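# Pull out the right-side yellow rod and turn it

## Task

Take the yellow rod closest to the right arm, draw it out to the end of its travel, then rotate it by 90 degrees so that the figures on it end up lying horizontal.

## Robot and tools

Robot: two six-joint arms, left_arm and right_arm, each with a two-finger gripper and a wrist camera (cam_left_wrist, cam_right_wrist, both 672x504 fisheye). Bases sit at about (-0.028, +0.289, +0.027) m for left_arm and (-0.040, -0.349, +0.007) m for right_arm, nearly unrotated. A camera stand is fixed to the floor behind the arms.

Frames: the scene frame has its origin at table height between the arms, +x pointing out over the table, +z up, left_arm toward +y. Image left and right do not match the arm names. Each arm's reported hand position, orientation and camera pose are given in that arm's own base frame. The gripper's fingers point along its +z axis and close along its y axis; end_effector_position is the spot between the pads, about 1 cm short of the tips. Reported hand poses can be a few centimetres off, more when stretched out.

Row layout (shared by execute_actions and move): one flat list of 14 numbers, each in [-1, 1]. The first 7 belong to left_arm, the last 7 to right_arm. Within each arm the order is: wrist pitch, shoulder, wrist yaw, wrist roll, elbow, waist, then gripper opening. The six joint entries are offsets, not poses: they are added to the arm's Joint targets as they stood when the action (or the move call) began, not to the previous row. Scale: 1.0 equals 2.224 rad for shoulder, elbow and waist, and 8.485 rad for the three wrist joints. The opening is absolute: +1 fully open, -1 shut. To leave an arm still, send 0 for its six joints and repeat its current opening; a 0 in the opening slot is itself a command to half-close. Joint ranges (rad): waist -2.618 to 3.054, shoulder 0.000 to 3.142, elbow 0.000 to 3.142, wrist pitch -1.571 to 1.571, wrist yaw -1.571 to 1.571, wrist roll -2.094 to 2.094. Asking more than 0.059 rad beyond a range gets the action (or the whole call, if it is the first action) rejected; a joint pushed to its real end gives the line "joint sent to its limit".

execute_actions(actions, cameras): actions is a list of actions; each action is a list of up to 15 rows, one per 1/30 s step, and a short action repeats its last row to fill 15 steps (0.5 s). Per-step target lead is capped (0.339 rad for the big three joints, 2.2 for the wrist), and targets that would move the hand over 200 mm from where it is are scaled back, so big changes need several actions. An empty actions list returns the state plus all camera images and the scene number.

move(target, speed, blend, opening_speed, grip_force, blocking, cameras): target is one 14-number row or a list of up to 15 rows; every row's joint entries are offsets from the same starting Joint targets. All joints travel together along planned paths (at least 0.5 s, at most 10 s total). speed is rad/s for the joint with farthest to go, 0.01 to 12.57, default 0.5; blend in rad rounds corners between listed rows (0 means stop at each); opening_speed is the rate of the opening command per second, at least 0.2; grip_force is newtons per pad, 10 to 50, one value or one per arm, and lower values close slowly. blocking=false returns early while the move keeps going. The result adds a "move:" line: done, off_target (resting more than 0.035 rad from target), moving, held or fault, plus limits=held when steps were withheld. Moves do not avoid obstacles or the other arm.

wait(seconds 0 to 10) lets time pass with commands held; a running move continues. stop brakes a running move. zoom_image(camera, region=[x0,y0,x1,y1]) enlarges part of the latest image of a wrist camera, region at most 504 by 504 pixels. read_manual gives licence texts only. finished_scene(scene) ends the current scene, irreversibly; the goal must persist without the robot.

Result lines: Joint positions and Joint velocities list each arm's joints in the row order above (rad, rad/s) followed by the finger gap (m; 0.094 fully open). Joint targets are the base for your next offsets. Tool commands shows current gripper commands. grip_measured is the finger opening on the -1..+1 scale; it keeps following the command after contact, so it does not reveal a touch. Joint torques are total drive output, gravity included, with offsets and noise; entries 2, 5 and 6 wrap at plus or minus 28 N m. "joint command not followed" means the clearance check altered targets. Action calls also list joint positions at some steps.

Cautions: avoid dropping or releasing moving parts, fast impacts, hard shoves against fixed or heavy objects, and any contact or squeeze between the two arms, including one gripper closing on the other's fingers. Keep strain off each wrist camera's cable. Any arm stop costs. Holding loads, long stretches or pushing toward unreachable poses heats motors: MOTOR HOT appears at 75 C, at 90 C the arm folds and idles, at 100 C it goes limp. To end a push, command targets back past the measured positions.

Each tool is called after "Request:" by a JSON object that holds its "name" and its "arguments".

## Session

Request:
{"name": "execute_actions", "arguments": {"actions": []}}

Scene clock: 0.00 s.
left_arm: end_effector_position=(+0.4148, +0.0165, +0.1259) grip_measured=+1.000 end_effector_quat_wxyz=(+0.618, -0.002, +0.786, +0.007) | right_arm: end_effector_position=(+0.3922, -0.0470, +0.1045) grip_measured=+1.000 end_effector_quat_wxyz=(+0.587, +0.099, +0.798, -0.097)
Joint names: [wrist pitch, shoulder, wrist yaw, wrist roll, elbow, waist]
Joint positions: left_arm=[0.901 1.55 0.039 0.018 0.411 0.054 0.094] | right_arm=[0.87 1.537 0.277 0.046 0.357 0.003 0.094]
Joint velocities: within noise
Joint torques (N m): no reading
Heat: left arm: 43 °C; right arm: 37 °C.
Joint targets: left_arm=[0.889 1.548 0.039 0.019 0.413 0.054] | right_arm=[0.861 1.534 0.277 0.048 0.360 0.003]
Tool commands: left_gripper/opening=+1.0 right_gripper/opening=+1.0
camera_calibration:
cam_left_wrist: T_world_to_cam=[[-0.0177666, -0.985889, 0.166453, -0.00796993], [-0.580802, -0.125334, -0.804339, 0.378982], [0.813851, -0.110967, -0.570379, -0.140833], [0, 0, 0, 1]] pos_world=[0.334589, 0.0240143, 0.225829]
cam_right_wrist: T_world_to_cam=[[-0.259579, -0.939623, 0.222998, 0.0249194], [-0.669667, 0.00876005, -0.74261, 0.372385], [0.695819, -0.3421, -0.631508, -0.103244], [0, 0, 0, 1]] pos_world=[0.327681, -0.015167, 0.20578]

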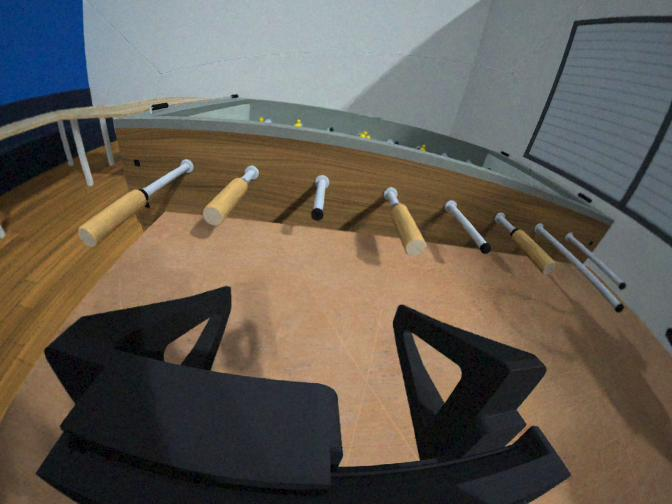

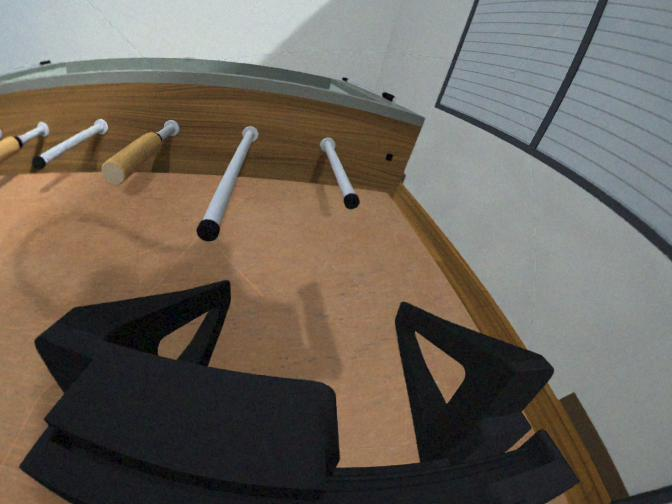

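Request:
{"name": "move", "arguments": {"target": [[0,0,0,0,0,0,1,0,-0.045,0.0275,-0.1907,0,0.1875,0.4],[0,0,0,0,0,0,1,0.0443,0.4284,0.0291,-0.1907,0.4070,0.1960,0.4]], "blend": [0.1,0], "speed": [1.5,0.9], "cameras": ["cam_right_wrist"]}}

Scene clock: 34.37 s.
left_arm: end_effector_position=(+0.4148, +0.0165, +0.1259) grip_measured=+1.000 end_effector_quat_wxyz=(+0.618, -0.002, +0.786, +0.007) | right_arm: end_effector_position=(+0.5755, +0.1671, +0.0703) grip_measured=+0.402 end_effector_quat_wxyz=(+0.474, -0.480, +0.522, -0.522)
Joint names: [wrist pitch, shoulder, wrist yaw, wrist roll, elbow, waist]
Joint positions: left_arm=[0.901 1.55 0.039 0.018 0.411 0.054 0.094] | right_arm=[1.22 2.471 0.52 -1.574 1.244 0.431 0.066]
Joint torques (N m): left_arm=[1.86 -6.76 -0.01 0.01 5.65 -0.06] | right_arm=[1.82 -10.19 0.09 0.04 6.43 0.76]
Heat: left arm: 43 °C; right arm: 40 °C.
Joint targets: left_arm=[0.889 1.548 0.039 0.019 0.413 0.054] | right_arm=[1.237 2.487 0.524 -1.571 1.265 0.439]
move: done
camera_calibration:
cam_right_wrist: T_world_to_cam=[[-0.0261173, 0.18774, 0.981871, -0.0947189], [-0.476828, -0.865609, 0.152826, 0.440088], [0.878608, -0.464193, 0.112127, -0.316266], [0, 0, 0, 1]] pos_world=[0.485246, 0.251918, 0.0612067]
Images, in order (width x height): cam_right_wrist 672x504.

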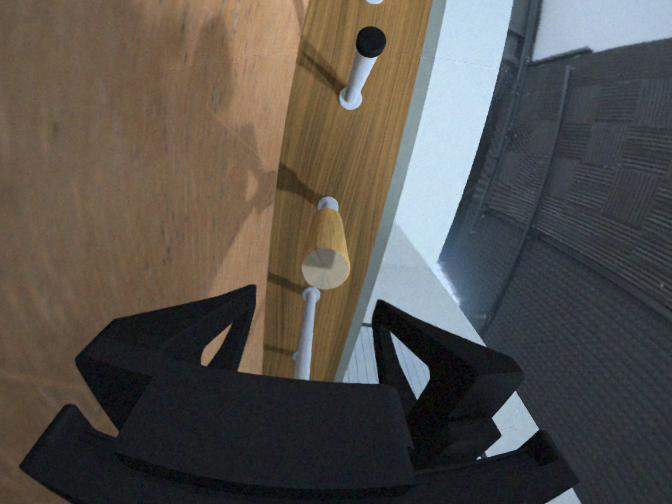

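Request:
{"name": "move", "arguments": {"target": [0,0,0,0,0,0,1,-0.0288,0.0853,-0.0101,0,0.1996,-0.04,0.4], "speed": 0.4, "cameras": ["cam_right_wrist"]}}

Scene clock: 44.43 s.
left_arm: end_effector_position=(+0.4148, +0.0165, +0.1259) grip_measured=+1.000 end_effector_quat_wxyz=(+0.618, -0.002, +0.786, +0.007) | right_arm: end_effector_position=(+0.6585, +0.1624, +0.0854) grip_measured=+0.402 end_effector_quat_wxyz=(+0.488, -0.463, +0.517, -0.529)
Joint names: [wrist pitch, shoulder, wrist yaw, wrist roll, elbow, waist]
Joint positions: left_arm=[0.901 1.55 0.039 0.018 0.411 0.054 0.094] | right_arm=[1.005 2.648 0.452 -1.574 1.683 0.357 0.066]
Joint torques (N m): left_arm=[1.86 -6.8 -0.01 0.02 5.68 -0.05] | right_arm=[1.51 -11.17 -0.13 0.04 7.92 -0.55]
Heat: left arm: 43 °C; right arm: 41 °C.
Joint targets: left_arm=[0.889 1.548 0.039 0.019 0.413 0.054] | right_arm=[0.992 2.677 0.438 -1.571 1.709 0.350]
move: done
camera_calibration:
cam_right_wrist: T_world_to_cam=[[-0.0680556, 0.17127, 0.982871, -0.0762668], [-0.487718, -0.865128, 0.116983, 0.483438], [0.870345, -0.471402, 0.142408, -0.388952], [0, 0, 0, 1]] pos_world=[0.569113, 0.247946, 0.0737965]
Images, in order (width x height): cam_right_wrist 672x504.

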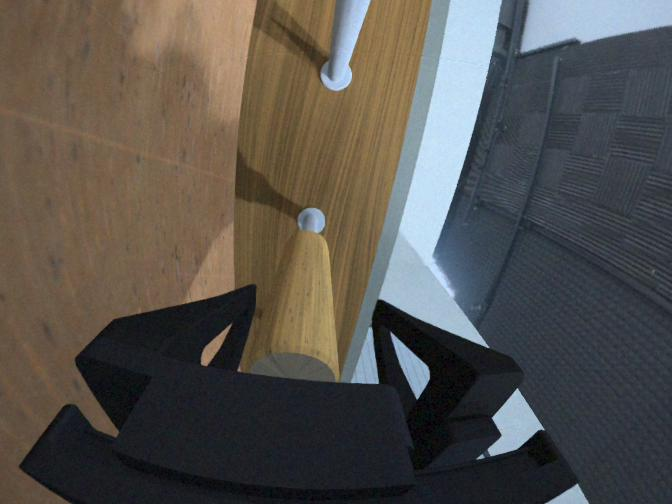

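Request:
{"name": "move", "arguments": {"target": [0,0,0,0,0,0,1,-0.005,0,0,0,0,0,0.4], "speed": 0.3, "cameras": ["cam_right_wrist"]}}

Request:
{"name": "move", "arguments": {"target": [0,0,0,0,0,0,1,0,0,0,0,0,0,-0.8], "opening_speed": 0.8}}

Request:
{"name": "move", "arguments": {"target": [0,0,0,0,0,0,1,0,0,0,0.1875,0,0,-0.8], "speed": 0.9, "cameras": ["cam_right_wrist"]}}

Scene clock: 51.83 s.
left_arm: end_effector_position=(+0.4148, +0.0165, +0.1259) grip_measured=+1.000 end_effector_quat_wxyz=(+0.618, -0.002, +0.786, +0.007) | right_arm: end_effector_position=(+0.6587, +0.1625, +0.0757) grip_measured=+0.402 end_effector_quat_wxyz=(+0.474, -0.477, +0.523, -0.523)
Joint names: [wrist pitch, shoulder, wrist yaw, wrist roll, elbow, waist]
Joint positions: left_arm=[0.901 1.55 0.039 0.018 0.411 0.054 0.094] | right_arm=[0.964 2.648 0.451 -1.574 1.683 0.357 0.066]
Joint torques (N m): left_arm=[1.86 -6.75 0 0.01 5.64 -0.01] | right_arm=[1.58 -11.18 -0.1 0.04 7.94 -0.54]
Heat: left arm: 43 °C; right arm: 41 °C.
Joint targets: left_arm=[0.889 1.548 0.039 0.019 0.413 0.054] | right_arm=[0.950 2.677 0.438 -1.571 1.709 0.350]
move: done
camera_calibration:
cam_right_wrist: T_world_to_cam=[[-0.0298548, 0.185588, 0.982174, -0.094252], [-0.482181, -0.863396, 0.148488, 0.478495], [0.875563, -0.469153, 0.115264, -0.389416], [0, 0, 0, 1]] pos_world=[0.568865, 0.247928, 0.0664066]
Images, in order (width x height): cam_right_wrist 672x504.

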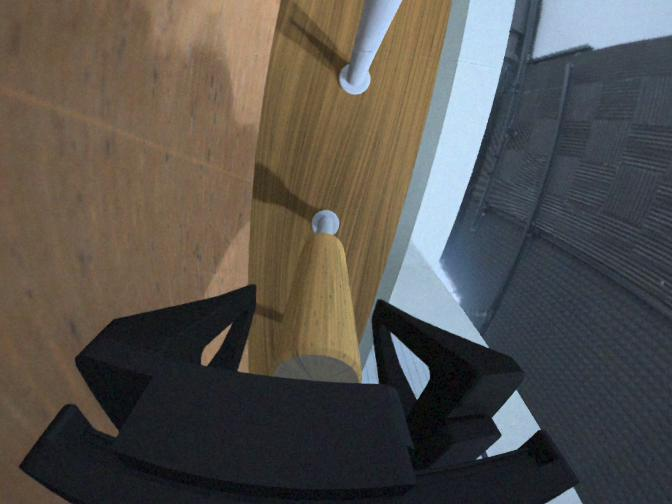

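Scene clock: 53.53 s.
left_arm: end_effector_position=(+0.4148, +0.0165, +0.1259) grip_measured=+1.000 end_effector_quat_wxyz=(+0.618, -0.002, +0.786, +0.007) | right_arm: end_effector_position=(+0.6589, +0.1626, +0.0771) grip_measured=-0.301 end_effector_quat_wxyz=(+0.476, -0.476, +0.522, -0.524)
Joint names: [wrist pitch, shoulder, wrist yaw, wrist roll, elbow, waist]
Joint positions: left_arm=[0.901 1.55 0.039 0.018 0.411 0.054 0.094] | right_arm=[0.967 2.648 0.451 -1.574 1.684 0.357 0.033]
Joint torques (N m): left_arm=[1.87 -6.78 -0.01 0.01 5.65 -0.02] | right_arm=[1.53 -11.18 -0.1 0.04 7.86 -0.55]
Heat: left arm: 43 °C; right arm: 41 °C.
Joint targets: left_arm=[0.889 1.548 0.039 0.019 0.413 0.054] | right_arm=[0.950 2.677 0.439 -1.571 1.709 0.350]
move: done

Scene clock: 56.23 s.
left_arm: end_effector_position=(+0.4148, +0.0165, +0.1259) grip_measured=+1.000 end_effector_quat_wxyz=(+0.618, -0.002, +0.786, +0.007) | right_arm: end_effector_position=(+0.6591, +0.1649, +0.0755) grip_measured=-0.301 end_effector_quat_wxyz=(+0.705, +0.024, +0.708, -0.034)
Joint names: [wrist pitch, shoulder, wrist yaw, wrist roll, elbow, waist]
Joint positions: left_arm=[0.901 1.55 0.039 0.018 0.411 0.054 0.094] | right_arm=[0.96 2.648 0.438 -0.013 1.684 0.357 0.033]
Joint torques (N m): left_arm=[1.86 -6.8 -0.01 0.01 5.63 -0.06] | right_arm=[1.59 -11.18 0.05 0.39 7.86 -0.55]
Heat: left arm: 43 °C; right arm: 41 °C.
Joint targets: left_arm=[0.889 1.548 0.039 0.019 0.413 0.054] | right_arm=[0.950 2.677 0.439 0.020 1.709 0.350]
move: done
camera_calibration:
cam_right_wrist: T_world_to_cam=[[-0.128125, -0.972904, 0.192463, 0.221016], [-0.41364, -0.123955, -0.901963, 0.393004], [0.90138, -0.195174, -0.386551, -0.412998], [0, 0, 0, 1]] pos_world=[0.563148, 0.183136, 0.152293]
Images, in order (width x height): cam_right_wrist 672x504.

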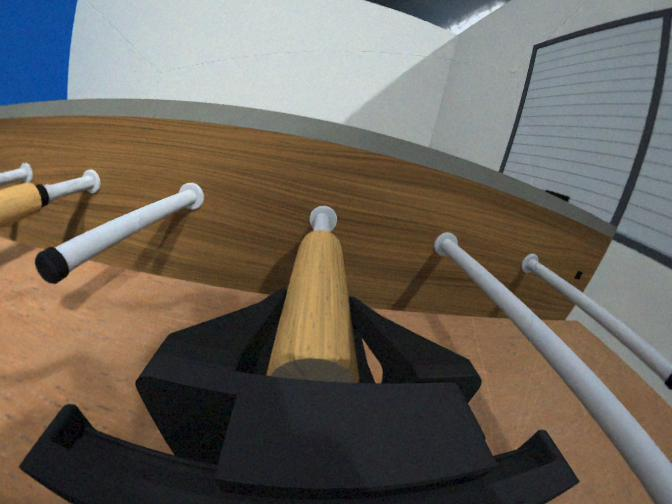

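Request:
{"name": "move", "arguments": {"target": [[0,0,0,0,0,0,1,0.0354,-0.0854,0.0107,0,-0.1996,0.0436,-0.8],[0,0,0,0,0,0,1,0.0189,-0.2404,0.0275,0,-0.3891,0.1088,-0.8]], "blend": [0.05,0], "speed": [0.4,0.28], "cameras": ["cam_right_wrist"]}}

Scene clock: 71.13 s.
left_arm: end_effector_position=(+0.4148, +0.0165, +0.1259) grip_measured=+1.000 end_effector_quat_wxyz=(+0.618, -0.002, +0.786, +0.007) | right_arm: end_effector_position=(+0.4884, +0.1779, +0.0719) grip_measured=-0.301 end_effector_quat_wxyz=(+0.647, -0.002, +0.760, -0.065)
Joint names: [wrist pitch, shoulder, wrist yaw, wrist roll, elbow, waist]
Joint positions: left_arm=[0.901 1.55 0.039 0.018 0.411 0.054 0.094] | right_arm=[1.101 2.194 0.647 0.016 0.898 0.558 0.033]
Joint torques (N m): left_arm=[1.87 -6.78 0 0.01 5.71 -0.09] | right_arm=[1.7 -13.64 0.39 0.04 0.55 3.08]
Heat: left arm: 43 °C; right arm: 41 °C.
Joint targets: left_arm=[0.889 1.548 0.039 0.019 0.413 0.054] | right_arm=[1.110 2.142 0.672 0.021 0.844 0.592]
move: off_target (right_arm); right_arm: the elbow is farthest, 0.055 rad from its target
camera_calibration:
cam_right_wrist: T_world_to_cam=[[-0.0996106, -0.954349, 0.281595, 0.188744], [-0.551437, -0.182621, -0.813982, 0.392229], [0.828248, -0.236363, -0.508072, -0.206167], [0, 0, 0, 1]] pos_world=[0.405848, 0.203026, 0.16137]
Images, in order (width x height): cam_right_wrist 672x504.

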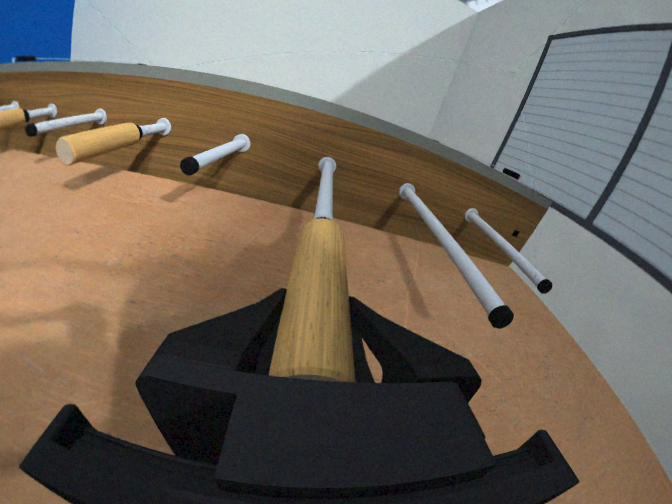

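Request:
{"name": "move", "arguments": {"target": [0,0,0,0,0,0,1,-0.0060,-0.0300,0.001,0,-0.028,0.009,-0.8], "speed": 0.25}}

Request:
{"name": "move", "arguments": {"target": [0,0,0,0,0,0,1,0.003,0.0427,-0.004,0,0.0445,-0.019,-0.8], "speed": 0.4}}

Request:
{"name": "move", "arguments": {"target": [0,0,0,0,0,0,1,0,0,0,0,0,0,0.5], "opening_speed": 1.5}}

Request:
{"name": "move", "arguments": {"target": [0,0,0,0,0,0,1,-0.018,-0.18,0.004,0,-0.1,0.02,0.5], "speed": 0.5}}

Request:
{"name": "finished_scene", "arguments": {"scene": 3}}

Scene clock: 78.13 s.
left_arm: end_effector_position=(+0.4148, +0.0165, +0.1259) grip_measured=+1.000 end_effector_quat_wxyz=(+0.618, -0.002, +0.786, +0.007) | right_arm: end_effector_position=(+0.4858, +0.1750, +0.0721) grip_measured=-0.301 end_effector_quat_wxyz=(+0.634, -0.011, +0.771, -0.064)
Joint names: [wrist pitch, shoulder, wrist yaw, wrist roll, elbow, waist]
Joint positions: left_arm=[0.901 1.55 0.039 0.018 0.411 0.054 0.094] | right_arm=[1.037 2.154 0.624 0.024 0.882 0.549 0.033]
Joint torques (N m): left_arm=[1.86 -6.78 0.01 0.02 5.65 -0.05] | right_arm=[1.83 -15.71 0.75 -0.03 -2.88 5.67]
Heat: left arm: 43 °C; right arm: 41 °C.
Joint targets: left_arm=[0.889 1.548 0.039 0.019 0.413 0.054] | right_arm=[1.059 2.075 0.680 0.020 0.781 0.612]
move: off_target (right_arm); right_arm: the elbow is farthest, 0.101 rad from its target

Scene clock: 78.90 s.
left_arm: end_effector_position=(+0.4148, +0.0165, +0.1259) grip_measured=+1.000 end_effector_quat_wxyz=(+0.618, -0.002, +0.786, +0.007) | right_arm: end_effector_position=(+0.4888, +0.1760, +0.0717) grip_measured=-0.301 end_effector_quat_wxyz=(+0.637, -0.006, +0.768, -0.063)
Joint names: [wrist pitch, shoulder, wrist yaw, wrist roll, elbow, waist]
Joint positions: left_arm=[0.901 1.55 0.039 0.018 0.411 0.054 0.094] | right_arm=[1.048 2.169 0.626 0.027 0.896 0.548 0.033]
Joint torques (N m): left_arm=[1.86 -6.82 0 0 5.65 -0.06] | right_arm=[1.97 -9.1 0.36 -0.07 3.45 1.96]
Heat: left arm: 43 °C; right arm: 42 °C.
Joint targets: left_arm=[0.889 1.548 0.039 0.019 0.413 0.054] | right_arm=[1.085 2.170 0.647 0.021 0.881 0.570]
move: off_target (right_arm); right_arm: the wrist pitch is farthest, 0.037 rad from its target

Scene clock: 80.00 s.
left_arm: end_effector_position=(+0.4148, +0.0165, +0.1259) grip_measured=+1.000 end_effector_quat_wxyz=(+0.618, -0.002, +0.786, +0.007) | right_arm: end_effector_position=(+0.4865, +0.1814, +0.0779) grip_measured=+0.497 end_effector_quat_wxyz=(+0.647, -0.004, +0.760, -0.060)
Joint names: [wrist pitch, shoulder, wrist yaw, wrist roll, elbow, waist]
Joint positions: left_arm=[0.901 1.55 0.039 0.018 0.411 0.054 0.094] | right_arm=[1.078 2.169 0.643 0.022 0.894 0.565 0.07]
Joint torques (N m): left_arm=[1.86 -6.8 0 0.02 5.68 -0.09] | right_arm=[1.71 -9.11 0.17 -0.01 3.54 0.46]
Heat: left arm: 43 °C; right arm: 42 °C.
Joint targets: left_arm=[0.889 1.548 0.039 0.019 0.413 0.054] | right_arm=[1.085 2.170 0.647 0.020 0.880 0.570]
move: done

Scene clock: 81.53 s.
left_arm: end_effector_position=(+0.4148, +0.0165, +0.1259) grip_measured=+1.000 end_effector_quat_wxyz=(+0.618, -0.002, +0.786, +0.007) | right_arm: end_effector_position=(+0.4314, +0.1629, +0.1503) grip_measured=+0.498 end_effector_quat_wxyz=(+0.659, -0.001, +0.750, -0.052)
Joint names: [wrist pitch, shoulder, wrist yaw, wrist roll, elbow, waist]
Joint positions: left_arm=[0.901 1.55 0.039 0.018 0.411 0.054 0.094] | right_arm=[0.944 1.784 0.677 0.022 0.678 0.606 0.07]
Joint torques (N m): left_arm=[1.86 -6.79 -0.01 0.02 5.67 -0.09] | right_arm=[1.55 -7.97 0.14 -0.01 3.89 0.75]
Heat: left arm: 43 °C; right arm: 42 °C.
Joint targets: left_arm=[0.889 1.548 0.039 0.019 0.413 0.054] | right_arm=[0.932 1.770 0.680 0.020 0.658 0.614]
move: done

The scene is finished: the task was done.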